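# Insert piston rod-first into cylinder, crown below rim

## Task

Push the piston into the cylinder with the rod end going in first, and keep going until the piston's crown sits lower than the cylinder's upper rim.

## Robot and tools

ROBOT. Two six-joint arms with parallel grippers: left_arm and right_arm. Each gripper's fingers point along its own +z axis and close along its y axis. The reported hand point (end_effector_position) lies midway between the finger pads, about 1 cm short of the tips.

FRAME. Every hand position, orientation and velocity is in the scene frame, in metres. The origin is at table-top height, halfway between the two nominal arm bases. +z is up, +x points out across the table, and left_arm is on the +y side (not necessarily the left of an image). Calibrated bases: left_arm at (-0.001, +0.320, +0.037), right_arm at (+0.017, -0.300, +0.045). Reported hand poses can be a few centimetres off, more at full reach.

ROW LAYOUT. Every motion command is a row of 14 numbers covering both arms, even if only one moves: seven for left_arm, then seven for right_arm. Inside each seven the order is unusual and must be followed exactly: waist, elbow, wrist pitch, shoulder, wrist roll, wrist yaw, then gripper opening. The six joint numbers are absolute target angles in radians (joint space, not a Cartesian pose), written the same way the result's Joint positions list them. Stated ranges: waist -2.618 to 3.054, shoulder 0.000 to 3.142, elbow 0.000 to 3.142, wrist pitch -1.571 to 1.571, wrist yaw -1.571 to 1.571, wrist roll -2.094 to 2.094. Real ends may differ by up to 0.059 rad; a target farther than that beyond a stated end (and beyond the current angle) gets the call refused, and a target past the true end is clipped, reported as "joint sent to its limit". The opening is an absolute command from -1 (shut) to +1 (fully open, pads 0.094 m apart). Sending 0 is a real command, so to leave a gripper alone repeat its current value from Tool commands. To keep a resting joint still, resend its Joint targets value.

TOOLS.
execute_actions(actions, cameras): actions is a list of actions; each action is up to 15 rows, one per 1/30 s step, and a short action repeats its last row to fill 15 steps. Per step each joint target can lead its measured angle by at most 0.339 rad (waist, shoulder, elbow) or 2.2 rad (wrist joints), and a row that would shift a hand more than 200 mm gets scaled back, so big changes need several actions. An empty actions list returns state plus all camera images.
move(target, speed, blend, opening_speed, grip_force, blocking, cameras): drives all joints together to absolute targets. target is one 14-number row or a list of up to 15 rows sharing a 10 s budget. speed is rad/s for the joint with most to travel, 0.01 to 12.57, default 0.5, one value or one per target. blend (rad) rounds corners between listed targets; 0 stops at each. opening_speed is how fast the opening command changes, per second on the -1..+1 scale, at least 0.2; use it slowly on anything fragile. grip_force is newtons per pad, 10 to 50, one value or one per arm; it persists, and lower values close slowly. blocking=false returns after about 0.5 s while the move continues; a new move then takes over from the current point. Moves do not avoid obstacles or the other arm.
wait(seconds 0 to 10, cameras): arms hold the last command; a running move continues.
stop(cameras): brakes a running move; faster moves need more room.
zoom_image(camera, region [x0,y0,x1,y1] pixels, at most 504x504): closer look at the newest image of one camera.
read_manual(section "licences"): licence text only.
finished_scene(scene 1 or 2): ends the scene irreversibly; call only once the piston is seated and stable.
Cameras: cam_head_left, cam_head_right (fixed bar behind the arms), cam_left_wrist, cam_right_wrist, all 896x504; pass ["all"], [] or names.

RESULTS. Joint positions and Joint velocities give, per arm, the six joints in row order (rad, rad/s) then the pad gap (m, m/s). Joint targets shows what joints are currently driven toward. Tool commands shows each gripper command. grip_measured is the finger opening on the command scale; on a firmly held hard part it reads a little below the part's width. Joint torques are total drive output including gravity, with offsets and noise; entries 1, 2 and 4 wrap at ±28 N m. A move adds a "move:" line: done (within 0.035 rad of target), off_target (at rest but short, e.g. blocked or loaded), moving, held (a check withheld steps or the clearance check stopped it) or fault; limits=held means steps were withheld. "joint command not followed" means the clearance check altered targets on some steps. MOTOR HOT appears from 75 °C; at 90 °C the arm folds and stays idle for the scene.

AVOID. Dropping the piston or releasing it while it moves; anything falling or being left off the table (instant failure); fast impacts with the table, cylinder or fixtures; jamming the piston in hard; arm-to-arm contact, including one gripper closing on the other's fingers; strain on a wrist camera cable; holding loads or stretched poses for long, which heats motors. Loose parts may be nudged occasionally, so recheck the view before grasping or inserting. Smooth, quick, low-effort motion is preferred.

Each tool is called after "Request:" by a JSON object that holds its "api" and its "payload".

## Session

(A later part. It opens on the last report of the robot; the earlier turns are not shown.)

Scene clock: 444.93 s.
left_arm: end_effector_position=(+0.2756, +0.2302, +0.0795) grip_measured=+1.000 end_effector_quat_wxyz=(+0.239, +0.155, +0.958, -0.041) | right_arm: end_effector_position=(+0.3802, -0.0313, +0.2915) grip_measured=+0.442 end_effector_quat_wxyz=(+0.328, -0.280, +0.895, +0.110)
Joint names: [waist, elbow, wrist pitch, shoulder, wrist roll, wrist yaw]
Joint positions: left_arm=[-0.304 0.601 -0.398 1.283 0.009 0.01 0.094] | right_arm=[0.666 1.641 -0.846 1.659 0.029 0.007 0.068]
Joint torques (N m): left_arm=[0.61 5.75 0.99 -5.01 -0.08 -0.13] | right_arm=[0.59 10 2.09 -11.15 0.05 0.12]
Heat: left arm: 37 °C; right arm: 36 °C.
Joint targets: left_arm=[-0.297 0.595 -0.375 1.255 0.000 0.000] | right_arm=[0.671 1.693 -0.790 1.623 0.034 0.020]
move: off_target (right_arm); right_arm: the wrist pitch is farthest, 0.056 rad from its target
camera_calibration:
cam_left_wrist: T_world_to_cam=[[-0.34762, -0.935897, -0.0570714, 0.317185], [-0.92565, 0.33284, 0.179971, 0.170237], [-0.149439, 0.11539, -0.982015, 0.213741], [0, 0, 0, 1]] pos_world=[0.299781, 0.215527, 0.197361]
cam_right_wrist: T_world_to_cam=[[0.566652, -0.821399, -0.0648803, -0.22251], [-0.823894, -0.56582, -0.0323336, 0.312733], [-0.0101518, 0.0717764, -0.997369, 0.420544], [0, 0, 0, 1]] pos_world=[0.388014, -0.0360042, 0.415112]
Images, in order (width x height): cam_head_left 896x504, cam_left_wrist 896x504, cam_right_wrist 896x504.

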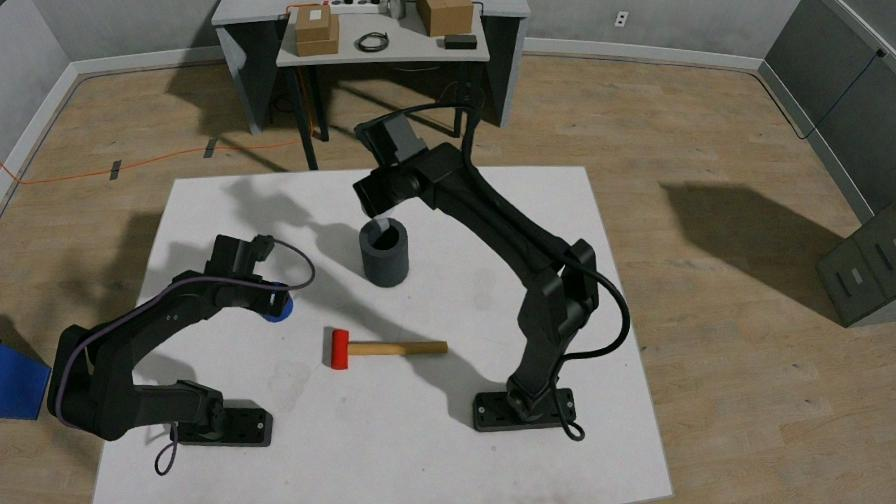

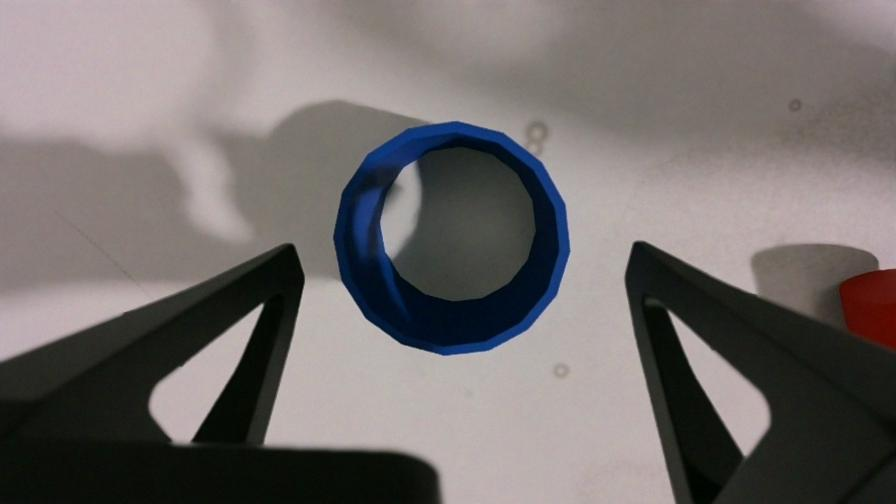

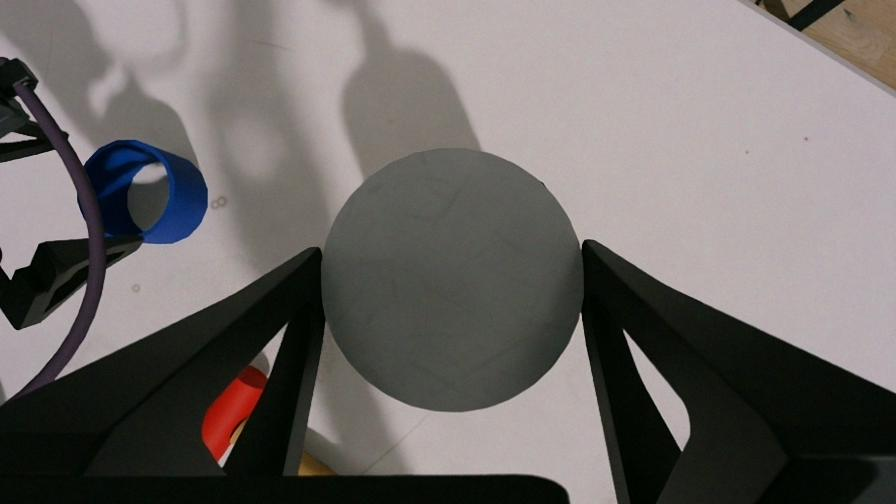

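Request:
{"api": "move", "payload": {"target": [-0.280, 0.571, -0.325, 1.248, 0.0, 0.0, 1.0, 0.105, 1.917, -0.962, 1.675, 0.034, 0.020, 0.2], "speed": 0.6, "cameras": ["cam_left_wrist", "cam_head_right"]}}

Scene clock: 457.13 s.
left_arm: end_effector_position=(+0.2820, +0.2334, +0.0810) grip_measured=+1.000 end_effector_quat_wxyz=(+0.258, +0.146, +0.954, -0.042) | right_arm: end_effector_position=(+0.4626, -0.2711, +0.3437) grip_measured=+0.442 end_effector_quat_wxyz=(+0.359, -0.016, +0.933, +0.008)
Joint names: [waist, elbow, wrist pitch, shoulder, wrist roll, wrist yaw]
Joint positions: left_arm=[-0.287 0.581 -0.348 1.275 0.009 0.01 0.094] | right_arm=[0.1 1.863 -1.02 1.68 0.029 0.022 0.068]
Joint torques (N m): left_arm=[0.61 5.48 1.03 -4.92 -0.07 -0.12] | right_arm=[0.53 9.81 2.17 -8.14 0.05 -0.03]
Heat: left arm: 37 °C; right arm: 36 °C.
Joint targets: left_arm=[-0.280 0.571 -0.325 1.248 0.000 0.000] | right_arm=[0.105 1.917 -0.962 1.675 0.034 0.020]
move: off_target (right_arm); right_arm: the wrist pitch is farthest, 0.058 rad from its target
camera_calibration:
cam_left_wrist: T_world_to_cam=[[-0.329754, -0.942234, -0.0588054, 0.3191], [-0.937041, 0.319079, 0.141925, 0.184298], [-0.114963, 0.101903, -0.988129, 0.209696], [0, 0, 0, 1]] pos_world=[0.302027, 0.220492, 0.199815]
Images, in order (width x height): cam_head_right 896x504, cam_left_wrist 896x504.

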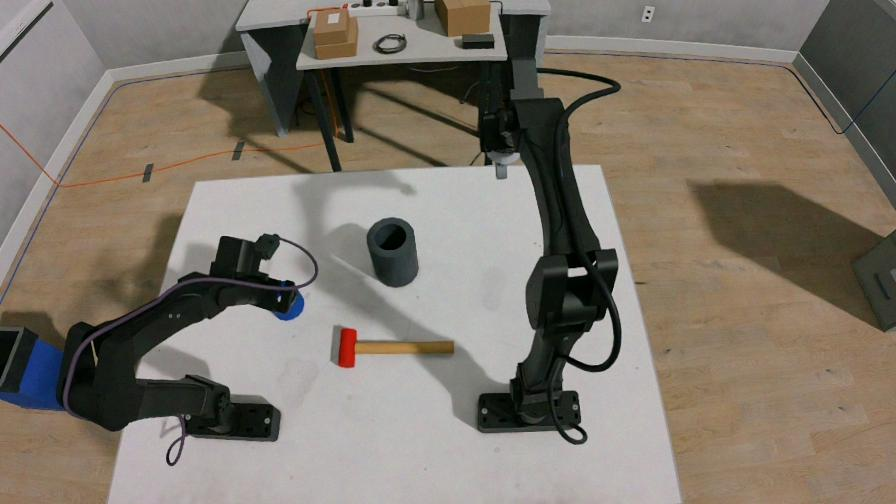

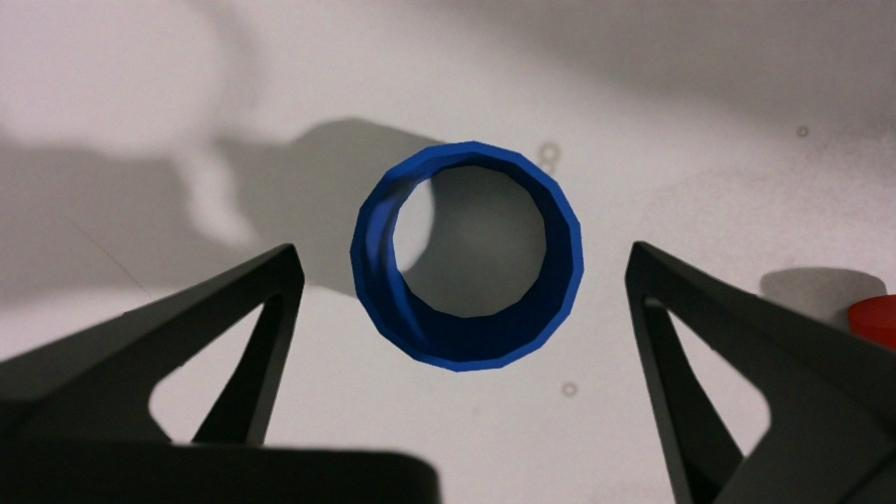

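Request:
{"api": "move", "payload": {"target": [-0.280, 0.437, -0.035, 1.445, 0.0, 0.0, 1.0, 0.105, 1.917, -0.962, 1.675, 0.034, 0.020, 0.2], "speed": 0.4, "cameras": ["cam_left_wrist"]}}

Scene clock: 460.10 s.
left_arm: end_effector_position=(+0.2787, +0.2344, +0.0267) grip_measured=+1.000 end_effector_quat_wxyz=(+0.253, +0.146, +0.955, -0.041) | right_arm: end_effector_position=(+0.4626, -0.2711, +0.3437) grip_measured=+0.442 end_effector_quat_wxyz=(+0.359, -0.016, +0.933, +0.008)
Joint names: [waist, elbow, wrist pitch, shoulder, wrist roll, wrist yaw]
Joint positions: left_arm=[-0.287 0.443 -0.058 1.437 0.009 0.01 0.094] | right_arm=[0.1 1.863 -1.02 1.68 0.029 0.022 0.068]
Joint torques (N m): left_arm=[0.62 4.88 1.02 -2.82 -0.08 -0.12] | right_arm=[0.46 9.85 2.14 -8.1 0.07 0]
Heat: left arm: 37 °C; right arm: 37 °C.
Joint targets: left_arm=[-0.280 0.437 -0.035 1.445 0.000 0.000] | right_arm=[0.105 1.917 -0.962 1.675 0.034 0.020]
move: off_target (right_arm); right_arm: the wrist pitch is farthest, 0.058 rad from its target
camera_calibration:
cam_left_wrist: T_world_to_cam=[[-0.330349, -0.942055, -0.0583242, 0.315837], [-0.935591, 0.318668, 0.152054, 0.188045], [-0.124657, 0.104799, -0.98665, 0.157603], [0, 0, 0, 1]] pos_world=[0.299916, 0.221095, 0.145327]
Images, in order (width x height): cam_left_wrist 896x504.

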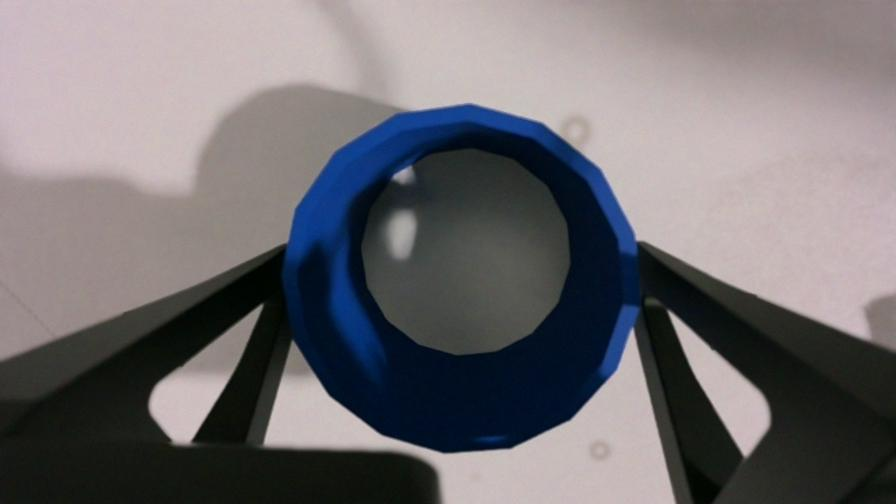

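Request:
{"api": "move", "payload": {"target": [-0.280, 0.437, -0.035, 1.445, 0.0, 0.0, 0.6, 0.105, 1.917, -0.962, 1.675, 0.034, 0.020, 0.2], "speed": 0.4, "grip_force": [25, 50], "opening_speed": 0.3, "cameras": ["cam_left_wrist"]}}

Scene clock: 462.87 s.
left_arm: end_effector_position=(+0.2788, +0.2343, +0.0268) grip_measured=+0.717 end_effector_quat_wxyz=(+0.253, +0.146, +0.955, -0.041) | right_arm: end_effector_position=(+0.4626, -0.2711, +0.3437) grip_measured=+0.442 end_effector_quat_wxyz=(+0.359, -0.016, +0.933, +0.008)
Joint names: [waist, elbow, wrist pitch, shoulder, wrist roll, wrist yaw]
Joint positions: left_arm=[-0.287 0.443 -0.058 1.437 0.008 0.01 0.081] | right_arm=[0.1 1.863 -1.02 1.68 0.029 0.022 0.068]
Joint torques (N m): left_arm=[0.62 4.89 1.02 -2.82 -0.07 -0.12] | right_arm=[0.53 9.92 2.17 -8.08 0.04 0]
Heat: left arm: 37 °C; right arm: 37 °C.
Joint targets: left_arm=[-0.280 0.437 -0.035 1.445 0.000 0.000] | right_arm=[0.105 1.917 -0.962 1.675 0.034 0.020]
grip_force (N): 25, 50
move: off_target (right_arm); right_arm: the wrist pitch is farthest, 0.058 rad from its target
camera_calibration:
cam_left_wrist: T_world_to_cam=[[-0.329682, -0.942309, -0.0579897, 0.315737], [-0.935839, 0.318078, 0.151762, 0.188261], [-0.124562, 0.104302, -0.986714, 0.157683], [0, 0, 0, 1]] pos_world=[0.299916, 0.221194, 0.145327]
Images, in order (width x height): cam_left_wrist 896x504.

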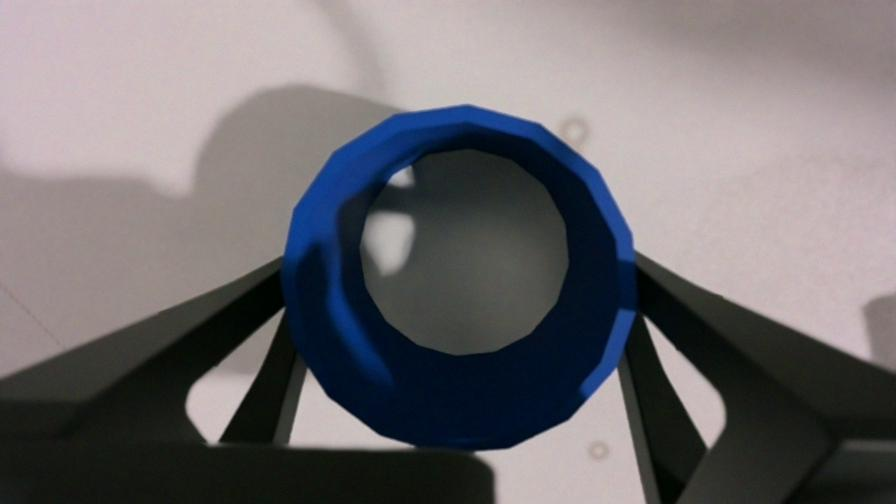

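Request:
{"api": "move", "payload": {"target": [[-0.280, 0.820, -0.670, 1.180, 0.0, 0.0, 0.6, 0.105, 1.917, -0.962, 1.675, 0.034, 0.020, 0.2], [-0.760, 1.870, -0.880, 2.010, 0.0, 0.0, 0.6, 0.105, 1.917, -0.962, 1.675, 0.034, 0.020, 0.2]], "speed": 0.6, "blend": [0.1, 0], "cameras": ["cam_left_wrist", "cam_head_left", "cam_head_right"]}}

Scene clock: 470.93 s.
left_arm: end_effector_position=(+0.3606, -0.0306, +0.1930) grip_measured=+0.717 end_effector_quat_wxyz=(+0.233, +0.367, +0.896, -0.096) | right_arm: end_effector_position=(+0.4626, -0.2711, +0.3437) grip_measured=+0.442 end_effector_quat_wxyz=(+0.359, -0.016, +0.933, +0.008)
Joint names: [waist, elbow, wrist pitch, shoulder, wrist roll, wrist yaw]
Joint positions: left_arm=[-0.763 1.825 -0.887 2 0.008 0.006 0.081] | right_arm=[0.1 1.863 -1.02 1.68 0.029 0.022 0.068]
Joint torques (N m): left_arm=[0.25 10.11 0.84 -8.99 -0.06 -0.08] | right_arm=[0.54 9.81 2.15 -8.1 0.04 -0.01]
Heat: left arm: 37 °C; right arm: 38 °C.
Joint targets: left_arm=[-0.760 1.870 -0.880 2.010 0.000 0.000] | right_arm=[0.105 1.917 -0.962 1.675 0.034 0.020]
grip_force (N): 25, 50
move: off_target (left_arm, right_arm); left_arm: the elbow is farthest, 0.045 rad from its target; right_arm: the wrist pitch is farthest, 0.058 rad from its target
camera_calibration:
cam_left_wrist: T_world_to_cam=[[-0.723659, -0.687488, -0.0606498, 0.253068], [-0.686785, 0.70866, 0.161641, 0.244231], [-0.0681464, 0.158627, -0.984984, 0.34058], [0, 0, 0, 1]] pos_world=[0.374078, -0.0531204, 0.311336]
Images, in order (width x height): cam_head_left 896x504, cam_head_right 896x504, cam_left_wrist 896x504.

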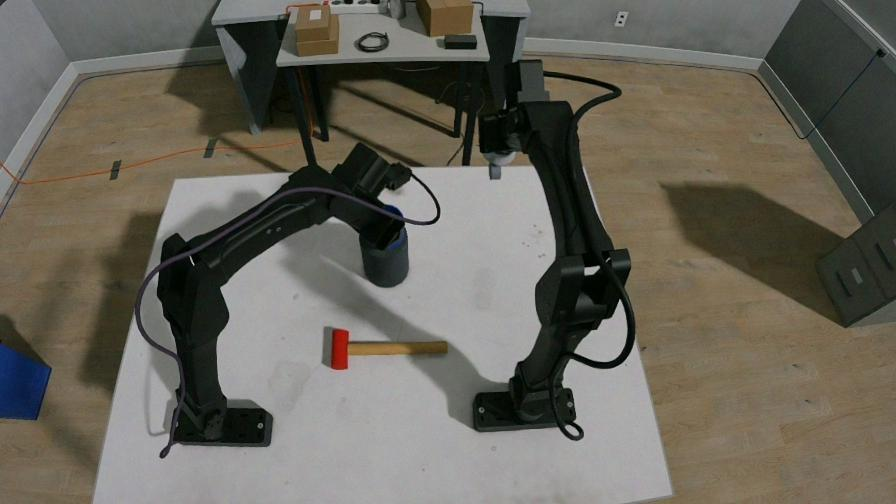

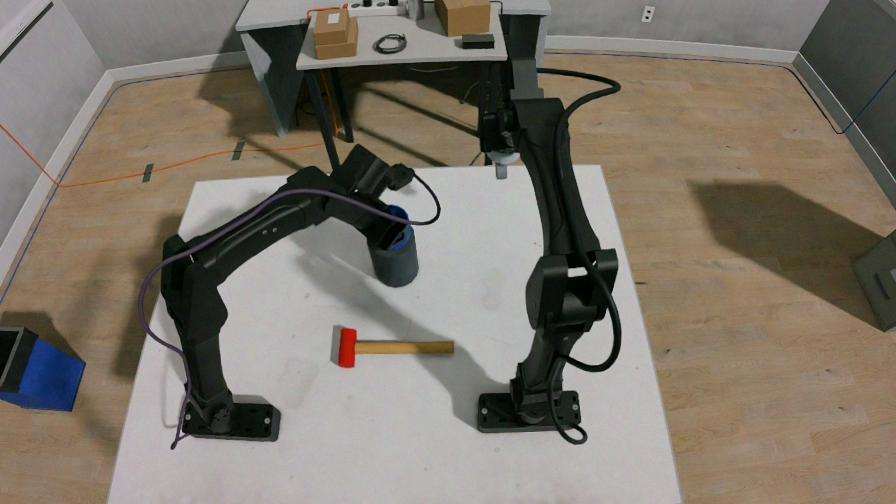

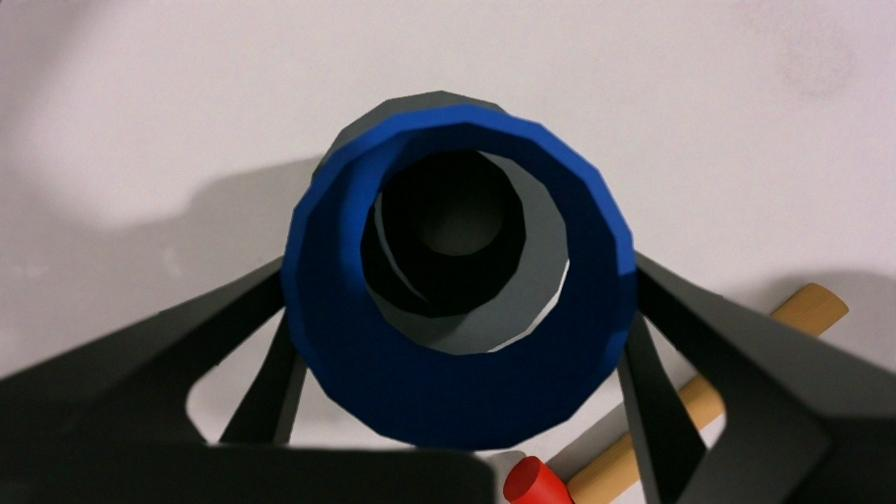

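Request:
{"api": "zoom_image", "payload": {"camera": "cam_left_wrist", "region": [260, 80, 660, 460]}}

Scaled by 1.260 from the camera's 896x504 image, which has a finer 1280x720 frame.

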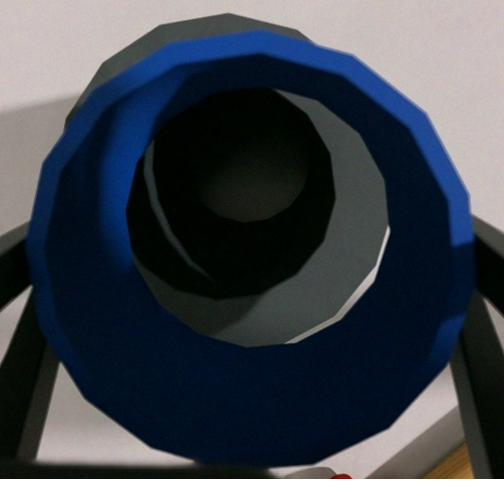

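Request:
{"api": "zoom_image", "payload": {"camera": "cam_head_right", "region": [330, 180, 450, 300]}}

Request:
{"api": "zoom_image", "payload": {"camera": "cam_head_left", "region": [320, 180, 440, 300]}}

Scaled by 4.200 from the camera's 896x504 image, which has a finer 1280x720 frame.

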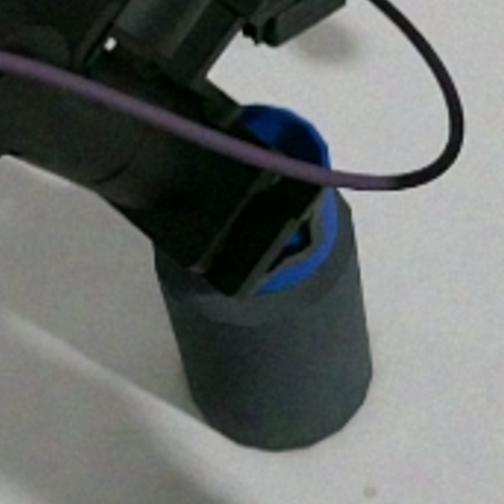

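Scaled by 4.200 from the camera's 896x504 image, which has a finer 1280x720 frame.

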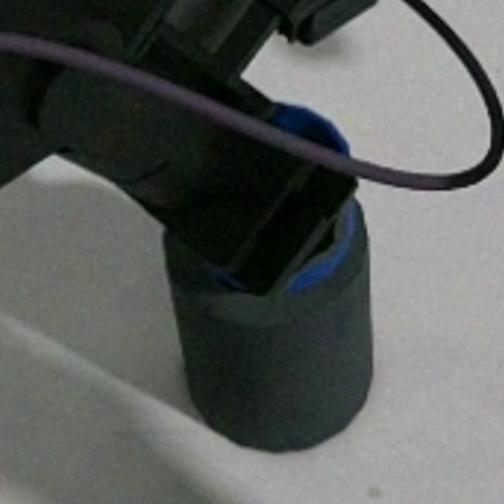

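Request:
{"api": "move", "payload": {"target": [-0.734, 1.741, -0.770, 2.011, 0.0, 0.0, 0.6, 0.105, 1.917, -0.962, 1.675, 0.034, 0.020, 0.2], "speed": 0.3, "cameras": ["cam_left_wrist"]}}

Request:
{"api": "zoom_image", "payload": {"camera": "cam_left_wrist", "region": [260, 80, 660, 460]}}

Scene clock: 477.73 s.
left_arm: end_effector_position=(+0.3677, -0.0205, +0.1696) grip_measured=+0.717 end_effector_quat_wxyz=(+0.229, +0.357, +0.901, -0.091) | right_arm: end_effector_position=(+0.4626, -0.2711, +0.3437) grip_measured=+0.442 end_effector_quat_wxyz=(+0.359, -0.016, +0.933, +0.008)
Joint names: [waist, elbow, wrist pitch, shoulder, wrist roll, wrist yaw]
Joint positions: left_arm=[-0.739 1.74 -0.812 2.002 0.008 0.005 0.081] | right_arm=[0.1 1.863 -1.02 1.68 0.029 0.022 0.068]
Joint torques (N m): left_arm=[0.42 6.67 1.16 -9.06 -0.07 -0.08] | right_arm=[0.54 9.81 2.15 -8.09 0.04 -0.01]
Heat: left arm: 37 °C; right arm: 38 °C.
Joint targets: left_arm=[-0.734 1.741 -0.770 2.011 0.000 0.000] | right_arm=[0.105 1.917 -0.962 1.675 0.034 0.020]
grip_force (N): 25, 50
move: off_target (left_arm, right_arm); left_arm: the wrist pitch is farthest, 0.042 rad from its target; right_arm: the wrist pitch is farthest, 0.058 rad from its target
camera_calibration:
cam_left_wrist: T_world_to_cam=[[-0.70718, -0.704414, -0.0608014, 0.257286], [-0.702482, 0.690283, 0.173284, 0.249166], [-0.0800936, 0.165255, -0.982993, 0.320636], [0, 0, 0, 1]] pos_world=[0.382663, -0.0437462, 0.28765]
Images, in order (width x height): cam_left_wrist 896x504.

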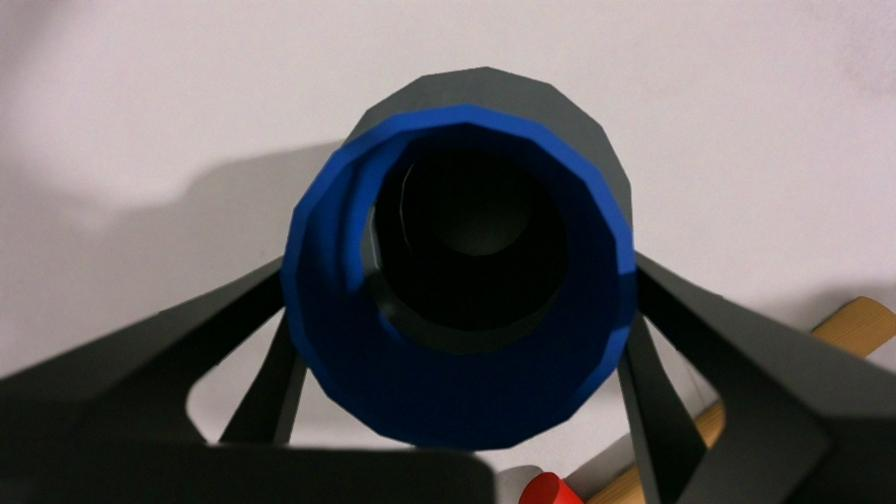

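Scaled by 1.260 from the camera's 896x504 image, which has a finer 1280x720 frame.

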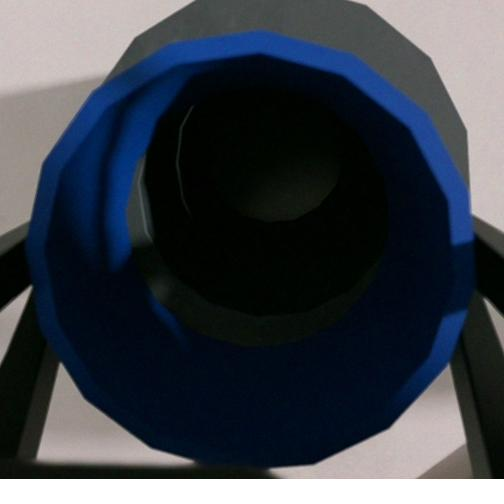

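Request:
{"api": "move", "payload": {"target": [-0.745, 1.709, -0.712, 2.019, 0.0, 0.0, 0.6, 0.105, 1.917, -0.962, 1.675, 0.034, 0.020, 0.2], "speed": 0.3, "cameras": ["cam_left_wrist"]}}

Request:
{"api": "zoom_image", "payload": {"camera": "cam_left_wrist", "region": [260, 60, 660, 460]}}

Scene clock: 483.70 s.
left_arm: end_effector_position=(+0.3725, -0.0250, +0.1665) grip_measured=+0.717 end_effector_quat_wxyz=(+0.243, +0.355, +0.898, -0.096) | right_arm: end_effector_position=(+0.4626, -0.2711, +0.3437) grip_measured=+0.442 end_effector_quat_wxyz=(+0.359, -0.016, +0.933, +0.008)
Joint names: [waist, elbow, wrist pitch, shoulder, wrist roll, wrist yaw]
Joint positions: left_arm=[-0.739 1.713 -0.754 2.002 0.008 0.005 0.081] | right_arm=[0.1 1.863 -1.02 1.68 0.029 0.022 0.068]
Joint torques (N m): left_arm=[-0.59 6.37 1.21 -8.55 -0.07 -0.08] | right_arm=[0.44 9.8 2.16 -8.13 0.05 -0.02]
Heat: left arm: 37 °C; right arm: 39 °C.
Joint targets: left_arm=[-0.745 1.709 -0.712 2.019 0.000 0.000] | right_arm=[0.105 1.917 -0.962 1.675 0.034 0.020]
grip_force (N): 25, 50
move: off_target (left_arm, right_arm); left_arm: the wrist pitch is farthest, 0.042 rad from its target; right_arm: the wrist pitch is farthest, 0.058 rad from its target
camera_calibration:
cam_left_wrist: T_world_to_cam=[[-0.705769, -0.705713, -0.0621241, 0.257067], [-0.706089, 0.693573, 0.142812, 0.262622], [-0.0576969, 0.144658, -0.987798, 0.310639], [0, 0, 0, 1]] pos_world=[0.384787, -0.0456686, 0.285313]
Images, in order (width x height): cam_left_wrist 896x504.

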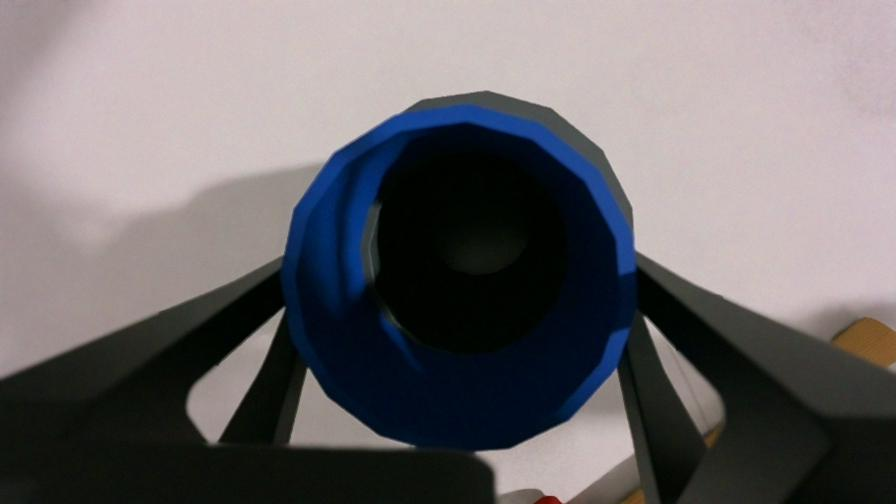

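Scaled by 1.260 from the camera's 896x504 image, which has a finer 1280x720 frame.

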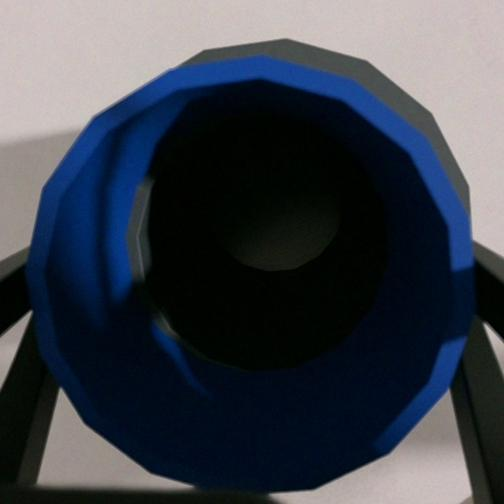

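Request:
{"api": "move", "payload": {"target": [-0.752, 1.707, -0.708, 2.024, 0.0, 0.0, 0.6, 0.105, 1.917, -0.962, 1.675, 0.034, 0.020, 0.2], "speed": 0.3, "cameras": ["cam_left_wrist"]}}

Request:
{"api": "zoom_image", "payload": {"camera": "cam_left_wrist", "region": [260, 60, 660, 460]}}

Scene clock: 487.80 s.
left_arm: end_effector_position=(+0.3719, -0.0283, +0.1662) grip_measured=+0.717 end_effector_quat_wxyz=(+0.245, +0.358, +0.896, -0.098) | right_arm: end_effector_position=(+0.4626, -0.2711, +0.3437) grip_measured=+0.442 end_effector_quat_wxyz=(+0.359, -0.016, +0.933, +0.008)
Joint names: [waist, elbow, wrist pitch, shoulder, wrist roll, wrist yaw]
Joint positions: left_arm=[-0.745 1.713 -0.745 2.004 0.008 0.005 0.081] | right_arm=[0.1 1.863 -1.02 1.68 0.029 0.022 0.068]
Joint torques (N m): left_arm=[-0.68 6.23 1.17 -8.4 -0.07 -0.07] | right_arm=[0.59 9.83 2.17 -8.08 0.06 -0.02]
Heat: left arm: 37 °C; right arm: 39 °C.
Joint targets: left_arm=[-0.752 1.707 -0.708 2.024 0.000 0.000] | right_arm=[0.105 1.917 -0.962 1.675 0.034 0.020]
grip_force (N): 25, 50
move: off_target (left_arm, right_arm); left_arm: the wrist pitch is farthest, 0.037 rad from its target; right_arm: the wrist pitch is farthest, 0.058 rad from its target
camera_calibration:
cam_left_wrist: T_world_to_cam=[[-0.709502, -0.701939, -0.0623599, 0.255709], [-0.70273, 0.698119, 0.137116, 0.264373], [-0.0527122, 0.141106, -0.98859, 0.308935], [0, 0, 0, 1]] pos_world=[0.383493, -0.0486648, 0.285106]
Images, in order (width x height): cam_left_wrist 896x504.

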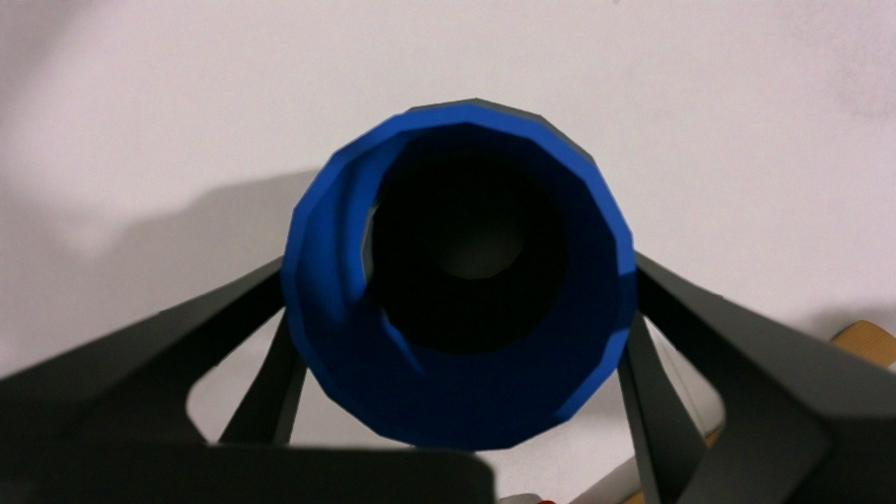

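Scaled by 1.260 from the camera's 896x504 image, which has a finer 1280x720 frame.

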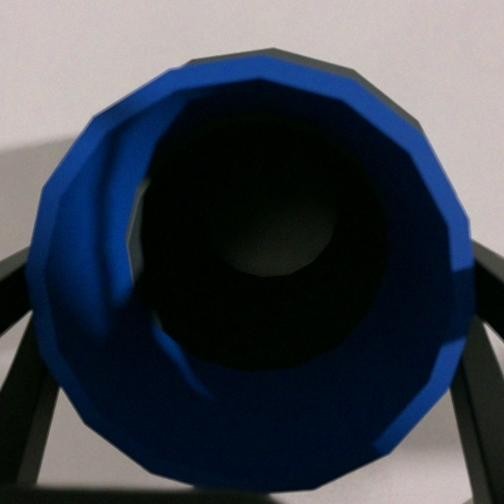

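Request:
{"api": "zoom_image", "payload": {"camera": "cam_left_wrist", "region": [340, 170, 480, 370]}}

Request:
{"api": "zoom_image", "payload": {"camera": "cam_left_wrist", "region": [400, 80, 660, 240]}}

Scaled by 2.520 from the camera's 896x504 image, which has a finer 1280x720 frame.

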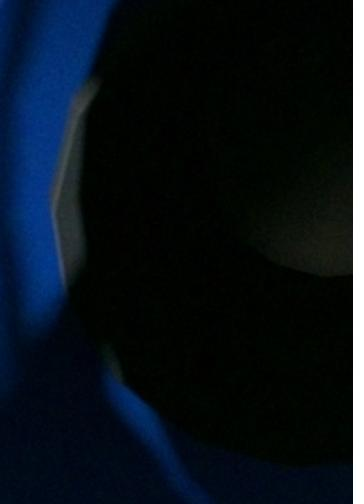

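Scaled by 1.938 from the camera's 896x504 image, which has a finer 1280x720 frame.

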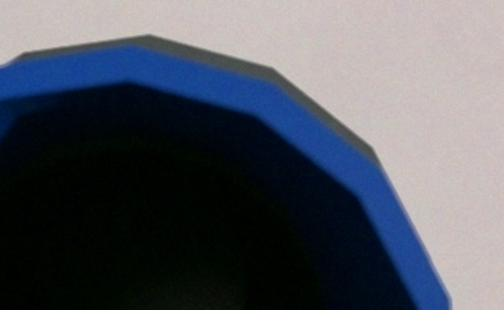

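Request:
{"api": "move", "payload": {"target": [-0.755, 1.707, -0.759, 2.024, 0.0, 0.0, 0.6, 0.105, 1.917, -0.962, 1.675, 0.034, 0.020, 0.2], "speed": 0.2, "cameras": ["cam_left_wrist"]}}

Request:
{"api": "zoom_image", "payload": {"camera": "cam_left_wrist", "region": [260, 60, 660, 460]}}

Scene clock: 500.43 s.
left_arm: end_effector_position=(+0.3706, -0.0284, +0.1657) grip_measured=+0.717 end_effector_quat_wxyz=(+0.243, +0.358, +0.896, -0.098) | right_arm: end_effector_position=(+0.4626, -0.2711, +0.3437) grip_measured=+0.442 end_effector_quat_wxyz=(+0.359, -0.016, +0.933, +0.008)
Joint names: [waist, elbow, wrist pitch, shoulder, wrist roll, wrist yaw]
Joint positions: left_arm=[-0.747 1.713 -0.75 2.004 0.007 0.005 0.081] | right_arm=[0.1 1.863 -1.02 1.68 0.029 0.022 0.068]
Joint torques (N m): left_arm=[-0.79 6.23 0.73 -8.39 -0.06 -0.08] | right_arm=[0.5 9.77 2.15 -8.1 0.04 -0.02]
Heat: left arm: 38 °C; right arm: 39 °C.
Joint targets: left_arm=[-0.755 1.707 -0.759 2.024 0.000 0.000] | right_arm=[0.105 1.917 -0.962 1.675 0.034 0.020]
grip_force (N): 25, 50
move: off_target (right_arm); right_arm: the wrist pitch is farthest, 0.058 rad from its target
camera_calibration:
cam_left_wrist: T_world_to_cam=[[-0.710607, -0.70087, -0.0617997, 0.255069], [-0.701372, 0.698662, 0.141239, 0.26243], [-0.0558132, 0.14371, -0.988045, 0.309514], [0, 0, 0, 1]] pos_world=[0.38259, -0.0490602, 0.284511]
Images, in order (width x height): cam_left_wrist 896x504.

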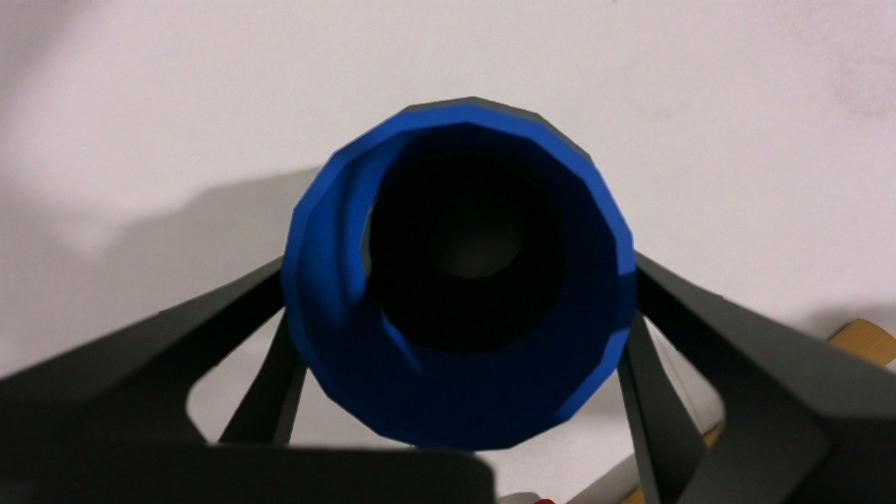

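Scaled by 1.260 from the camera's 896x504 image, which has a finer 1280x720 frame.

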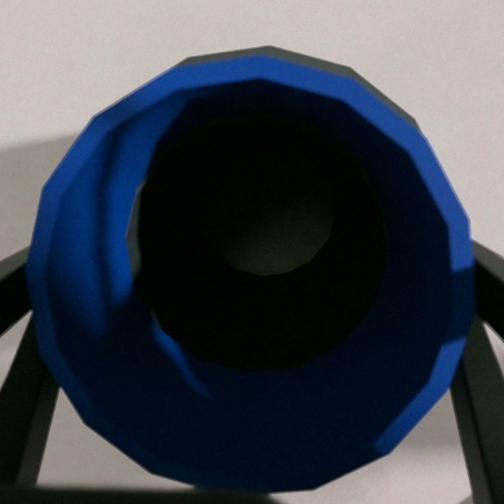

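Request:
{"api": "move", "payload": {"target": [-0.756, 1.707, -0.777, 2.024, 0.0, 0.0, 0.6, 0.105, 1.917, -0.962, 1.675, 0.034, 0.020, 0.2], "speed": 0.2, "cameras": ["cam_left_wrist"]}}

Request:
{"api": "zoom_image", "payload": {"camera": "cam_left_wrist", "region": [260, 60, 660, 460]}}

Scene clock: 502.23 s.
left_arm: end_effector_position=(+0.3699, -0.0278, +0.1652) grip_measured=+0.717 end_effector_quat_wxyz=(+0.241, +0.357, +0.897, -0.097) | right_arm: end_effector_position=(+0.4626, -0.2711, +0.3437) grip_measured=+0.442 end_effector_quat_wxyz=(+0.359, -0.016, +0.933, +0.008)
Joint names: [waist, elbow, wrist pitch, shoulder, wrist roll, wrist yaw]
Joint positions: left_arm=[-0.747 1.713 -0.754 2.004 0.004 0.005 0.081] | right_arm=[0.1 1.863 -1.02 1.68 0.029 0.022 0.068]
Joint torques (N m): left_arm=[-0.88 6.23 0.6 -8.39 -0.02 -0.08] | right_arm=[0.51 9.78 2.15 -8.08 0.06 -0.01]
Heat: left arm: 38 °C; right arm: 40 °C.
Joint targets: left_arm=[-0.756 1.707 -0.777 2.024 0.000 0.000] | right_arm=[0.105 1.917 -0.962 1.675 0.034 0.020]
grip_force (N): 25, 50
move: off_target (right_arm); right_arm: the wrist pitch is farthest, 0.058 rad from its target
camera_calibration:
cam_left_wrist: T_world_to_cam=[[-0.70904, -0.702605, -0.0600727, 0.254133], [-0.702585, 0.696588, 0.145395, 0.261276], [-0.0603093, 0.145297, -0.987548, 0.310506], [0, 0, 0, 1]] pos_world=[0.382485, -0.048562, 0.283918]
Images, in order (width x height): cam_left_wrist 896x504.

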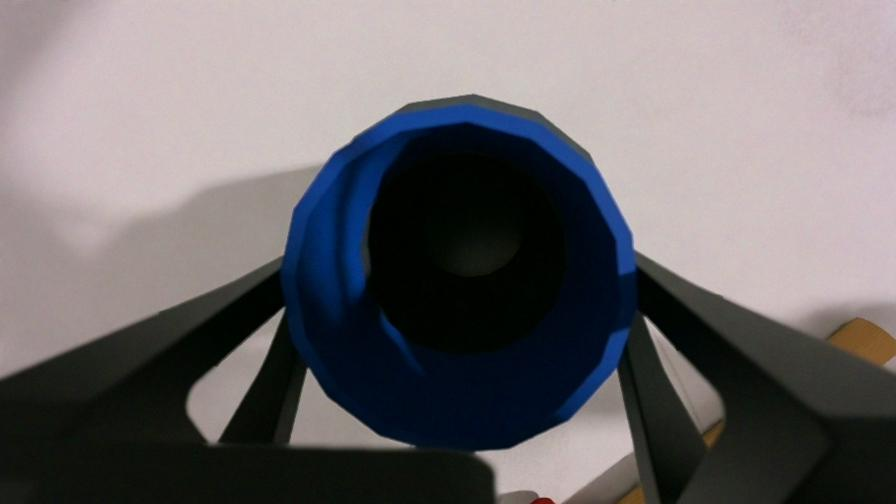

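Scaled by 1.260 from the camera's 896x504 image, which has a finer 1280x720 frame.

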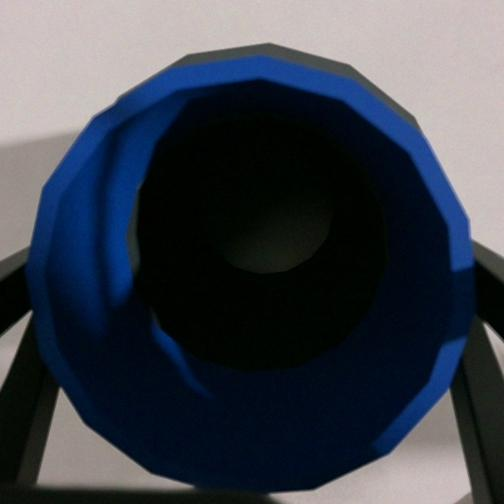

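Request:
{"api": "move", "payload": {"target": [-0.757, 1.707, -0.792, 2.024, 0.0, 0.0, 0.6, 0.105, 1.917, -0.962, 1.675, 0.034, 0.020, 0.2], "speed": 0.2, "cameras": ["cam_left_wrist"]}}

Request:
{"api": "zoom_image", "payload": {"camera": "cam_left_wrist", "region": [340, 80, 640, 360]}}

Scene clock: 503.60 s.
left_arm: end_effector_position=(+0.3694, -0.0273, +0.1648) grip_measured=+0.717 end_effector_quat_wxyz=(+0.239, +0.357, +0.898, -0.097) | right_arm: end_effector_position=(+0.4626, -0.2711, +0.3437) grip_measured=+0.442 end_effector_quat_wxyz=(+0.359, -0.016, +0.933, +0.008)
Joint names: [waist, elbow, wrist pitch, shoulder, wrist roll, wrist yaw]
Joint positions: left_arm=[-0.747 1.713 -0.757 2.004 0.002 0.005 0.081] | right_arm=[0.1 1.863 -1.02 1.68 0.029 0.022 0.068]
Joint torques (N m): left_arm=[-0.98 6.22 0.5 -8.39 -0.01 -0.08] | right_arm=[0.58 9.87 2.16 -8.08 0.08 -0.03]
Heat: left arm: 37 °C; right arm: 40 °C.
Joint targets: left_arm=[-0.757 1.707 -0.792 2.024 0.000 0.000] | right_arm=[0.105 1.917 -0.962 1.675 0.034 0.020]
grip_force (N): 25, 50
move: off_target (right_arm); right_arm: the wrist pitch is farthest, 0.058 rad from its target
camera_calibration:
cam_left_wrist: T_world_to_cam=[[-0.708278, -0.703449, -0.0591797, 0.253584], [-0.703072, 0.695382, 0.148777, 0.260165], [-0.0635045, 0.146983, -0.987098, 0.311136], [0, 0, 0, 1]] pos_world=[0.382281, -0.0482619, 0.283422]
Images, in order (width x height): cam_left_wrist 896x504.

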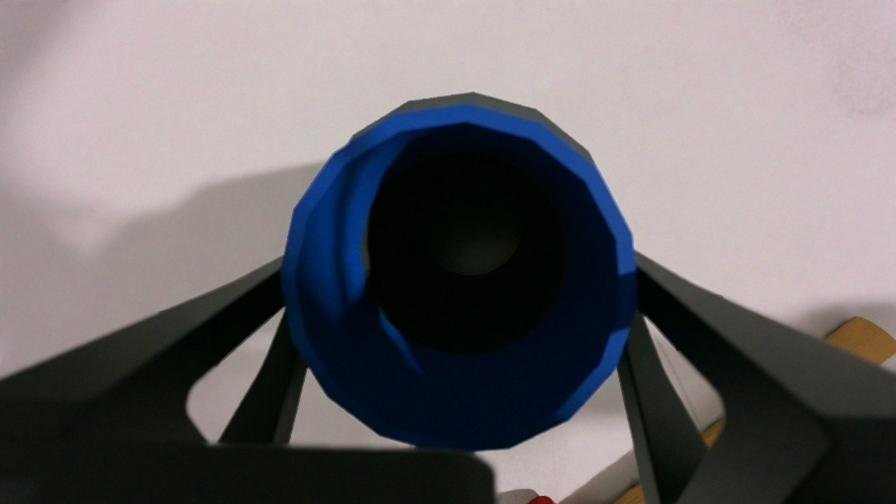

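Scaled by 1.680 from the camera's 896x504 image, which has a finer 1280x720 frame.

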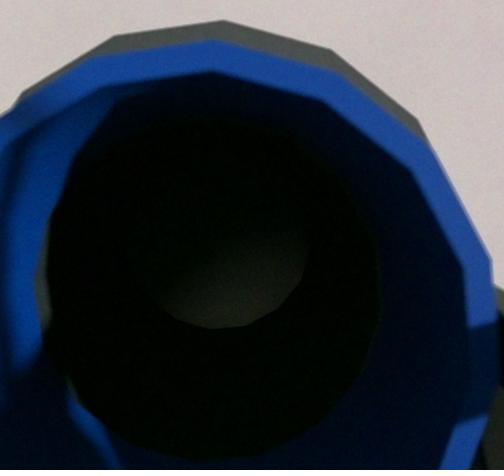

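Request:
{"api": "move", "payload": {"target": [-0.754, 1.707, -0.790, 1.990, 0.0, 0.0, 0.6, 0.105, 1.917, -0.962, 1.675, 0.034, 0.020, 0.2], "speed": 0.2, "cameras": ["cam_left_wrist"]}}

Request:
{"api": "zoom_image", "payload": {"camera": "cam_left_wrist", "region": [340, 80, 640, 360]}}

Scene clock: 509.47 s.
left_arm: end_effector_position=(+0.3694, -0.0273, +0.1648) grip_measured=+0.717 end_effector_quat_wxyz=(+0.239, +0.357, +0.898, -0.097) | right_arm: end_effector_position=(+0.4626, -0.2711, +0.3437) grip_measured=+0.442 end_effector_quat_wxyz=(+0.359, -0.016, +0.933, +0.008)
Joint names: [waist, elbow, wrist pitch, shoulder, wrist roll, wrist yaw]
Joint positions: left_arm=[-0.747 1.713 -0.757 2.004 0.002 0.005 0.081] | right_arm=[0.1 1.863 -1.02 1.68 0.029 0.022 0.068]
Joint torques (N m): left_arm=[-0.7 6.22 0.51 -10.77 -0.01 -0.08] | right_arm=[0.46 9.8 2.16 -8.14 0.08 -0.03]
Heat: left arm: 37 °C; right arm: 40 °C.
Joint targets: left_arm=[-0.754 1.707 -0.790 1.990 0.000 0.000] | right_arm=[0.105 1.917 -0.962 1.675 0.034 0.020]
grip_force (N): 25, 50
move: off_target (right_arm); right_arm: the wrist pitch is farthest, 0.058 rad from its target
camera_calibration:
cam_left_wrist: T_world_to_cam=[[-0.708278, -0.703449, -0.0591797, 0.253584], [-0.703072, 0.695382, 0.148777, 0.260165], [-0.0635045, 0.146983, -0.987098, 0.311136], [0, 0, 0, 1]] pos_world=[0.382281, -0.0482619, 0.283422]
Images, in order (width x height): cam_left_wrist 896x504.

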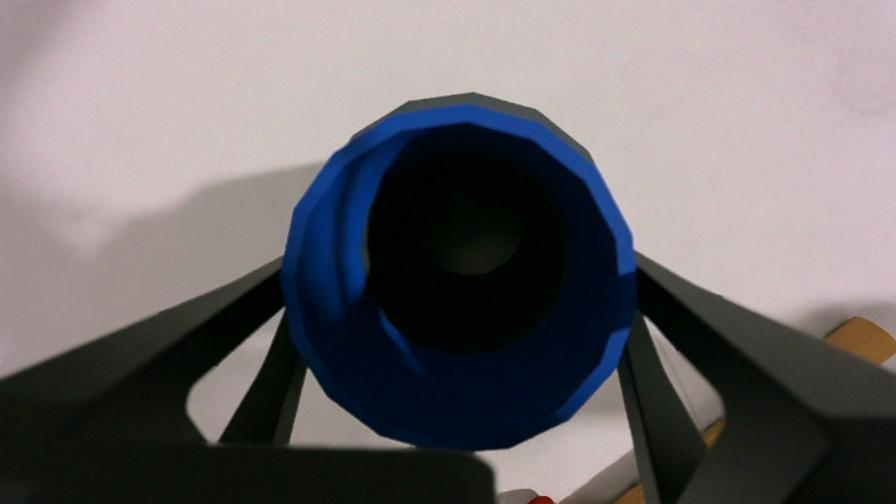

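Scaled by 1.680 from the camera's 896x504 image, which has a finer 1280x720 frame.

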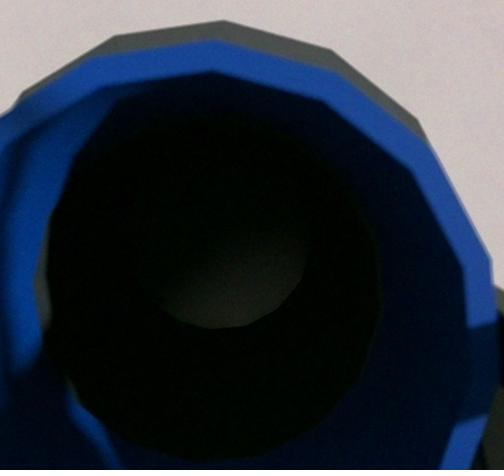

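Request:
{"api": "move", "payload": {"target": [-0.750, 1.707, -0.775, 1.990, 0.0, 0.0, 1.0, 0.105, 1.917, -0.962, 1.675, 0.034, 0.020, 0.2], "speed": 0.2, "opening_speed": 0.25, "cameras": ["cam_left_wrist"]}}

Request:
{"api": "zoom_image", "payload": {"camera": "cam_left_wrist", "region": [260, 60, 660, 460]}}

Scene clock: 512.77 s.
left_arm: end_effector_position=(+0.3685, -0.0265, +0.1641) grip_measured=+0.998 end_effector_quat_wxyz=(+0.237, +0.357, +0.899, -0.096) | right_arm: end_effector_position=(+0.4626, -0.2711, +0.3437) grip_measured=+0.442 end_effector_quat_wxyz=(+0.359, -0.016, +0.933, +0.008)
Joint names: [waist, elbow, wrist pitch, shoulder, wrist roll, wrist yaw]
Joint positions: left_arm=[-0.747 1.713 -0.763 2.004 0.002 0.005 0.094] | right_arm=[0.1 1.863 -1.02 1.68 0.029 0.022 0.068]
Joint torques (N m): left_arm=[-0.34 6.22 0.69 -10.77 -0.01 -0.08] | right_arm=[0.54 9.8 2.15 -8.05 0.04 -0.02]
Heat: left arm: 37 °C; right arm: 40 °C.
Joint targets: left_arm=[-0.750 1.707 -0.775 1.990 0.000 0.000] | right_arm=[0.105 1.917 -0.962 1.675 0.034 0.020]
grip_force (N): 25, 50
move: off_target (right_arm); right_arm: the wrist pitch is farthest, 0.058 rad from its target
camera_calibration:
cam_left_wrist: T_world_to_cam=[[-0.708492, -0.703246, -0.059022, 0.253512], [-0.702502, 0.694816, 0.154021, 0.25806], [-0.0673054, 0.150586, -0.986303, 0.311682], [0, 0, 0, 1]] pos_world=[0.381877, -0.047958, 0.282629]
Images, in order (width x height): cam_left_wrist 896x504.

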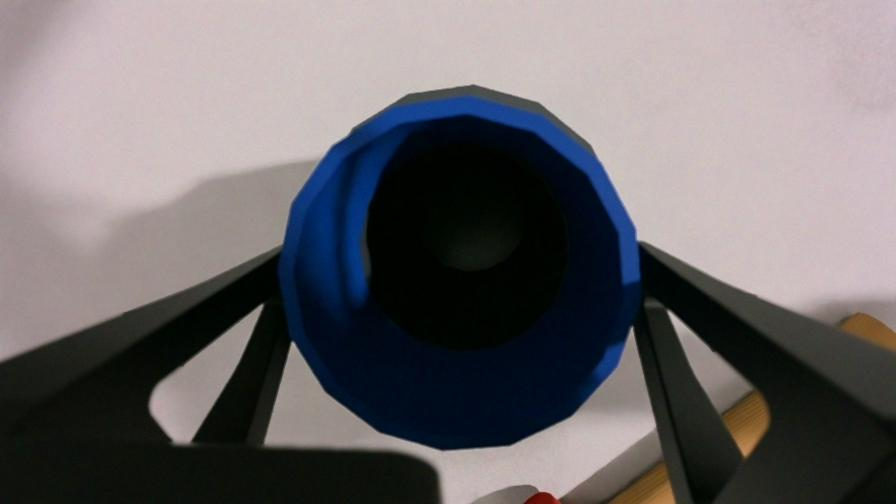

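Scaled by 1.260 from the camera's 896x504 image, which has a finer 1280x720 frame.

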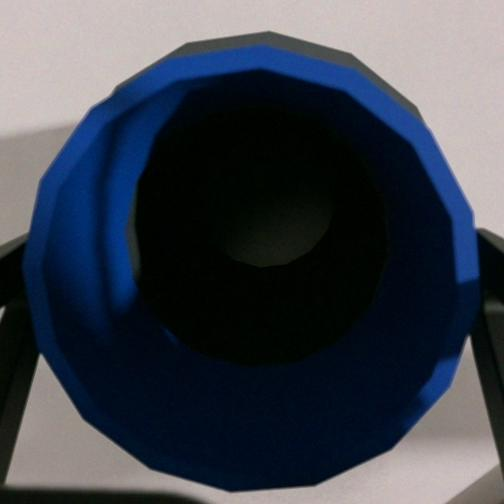

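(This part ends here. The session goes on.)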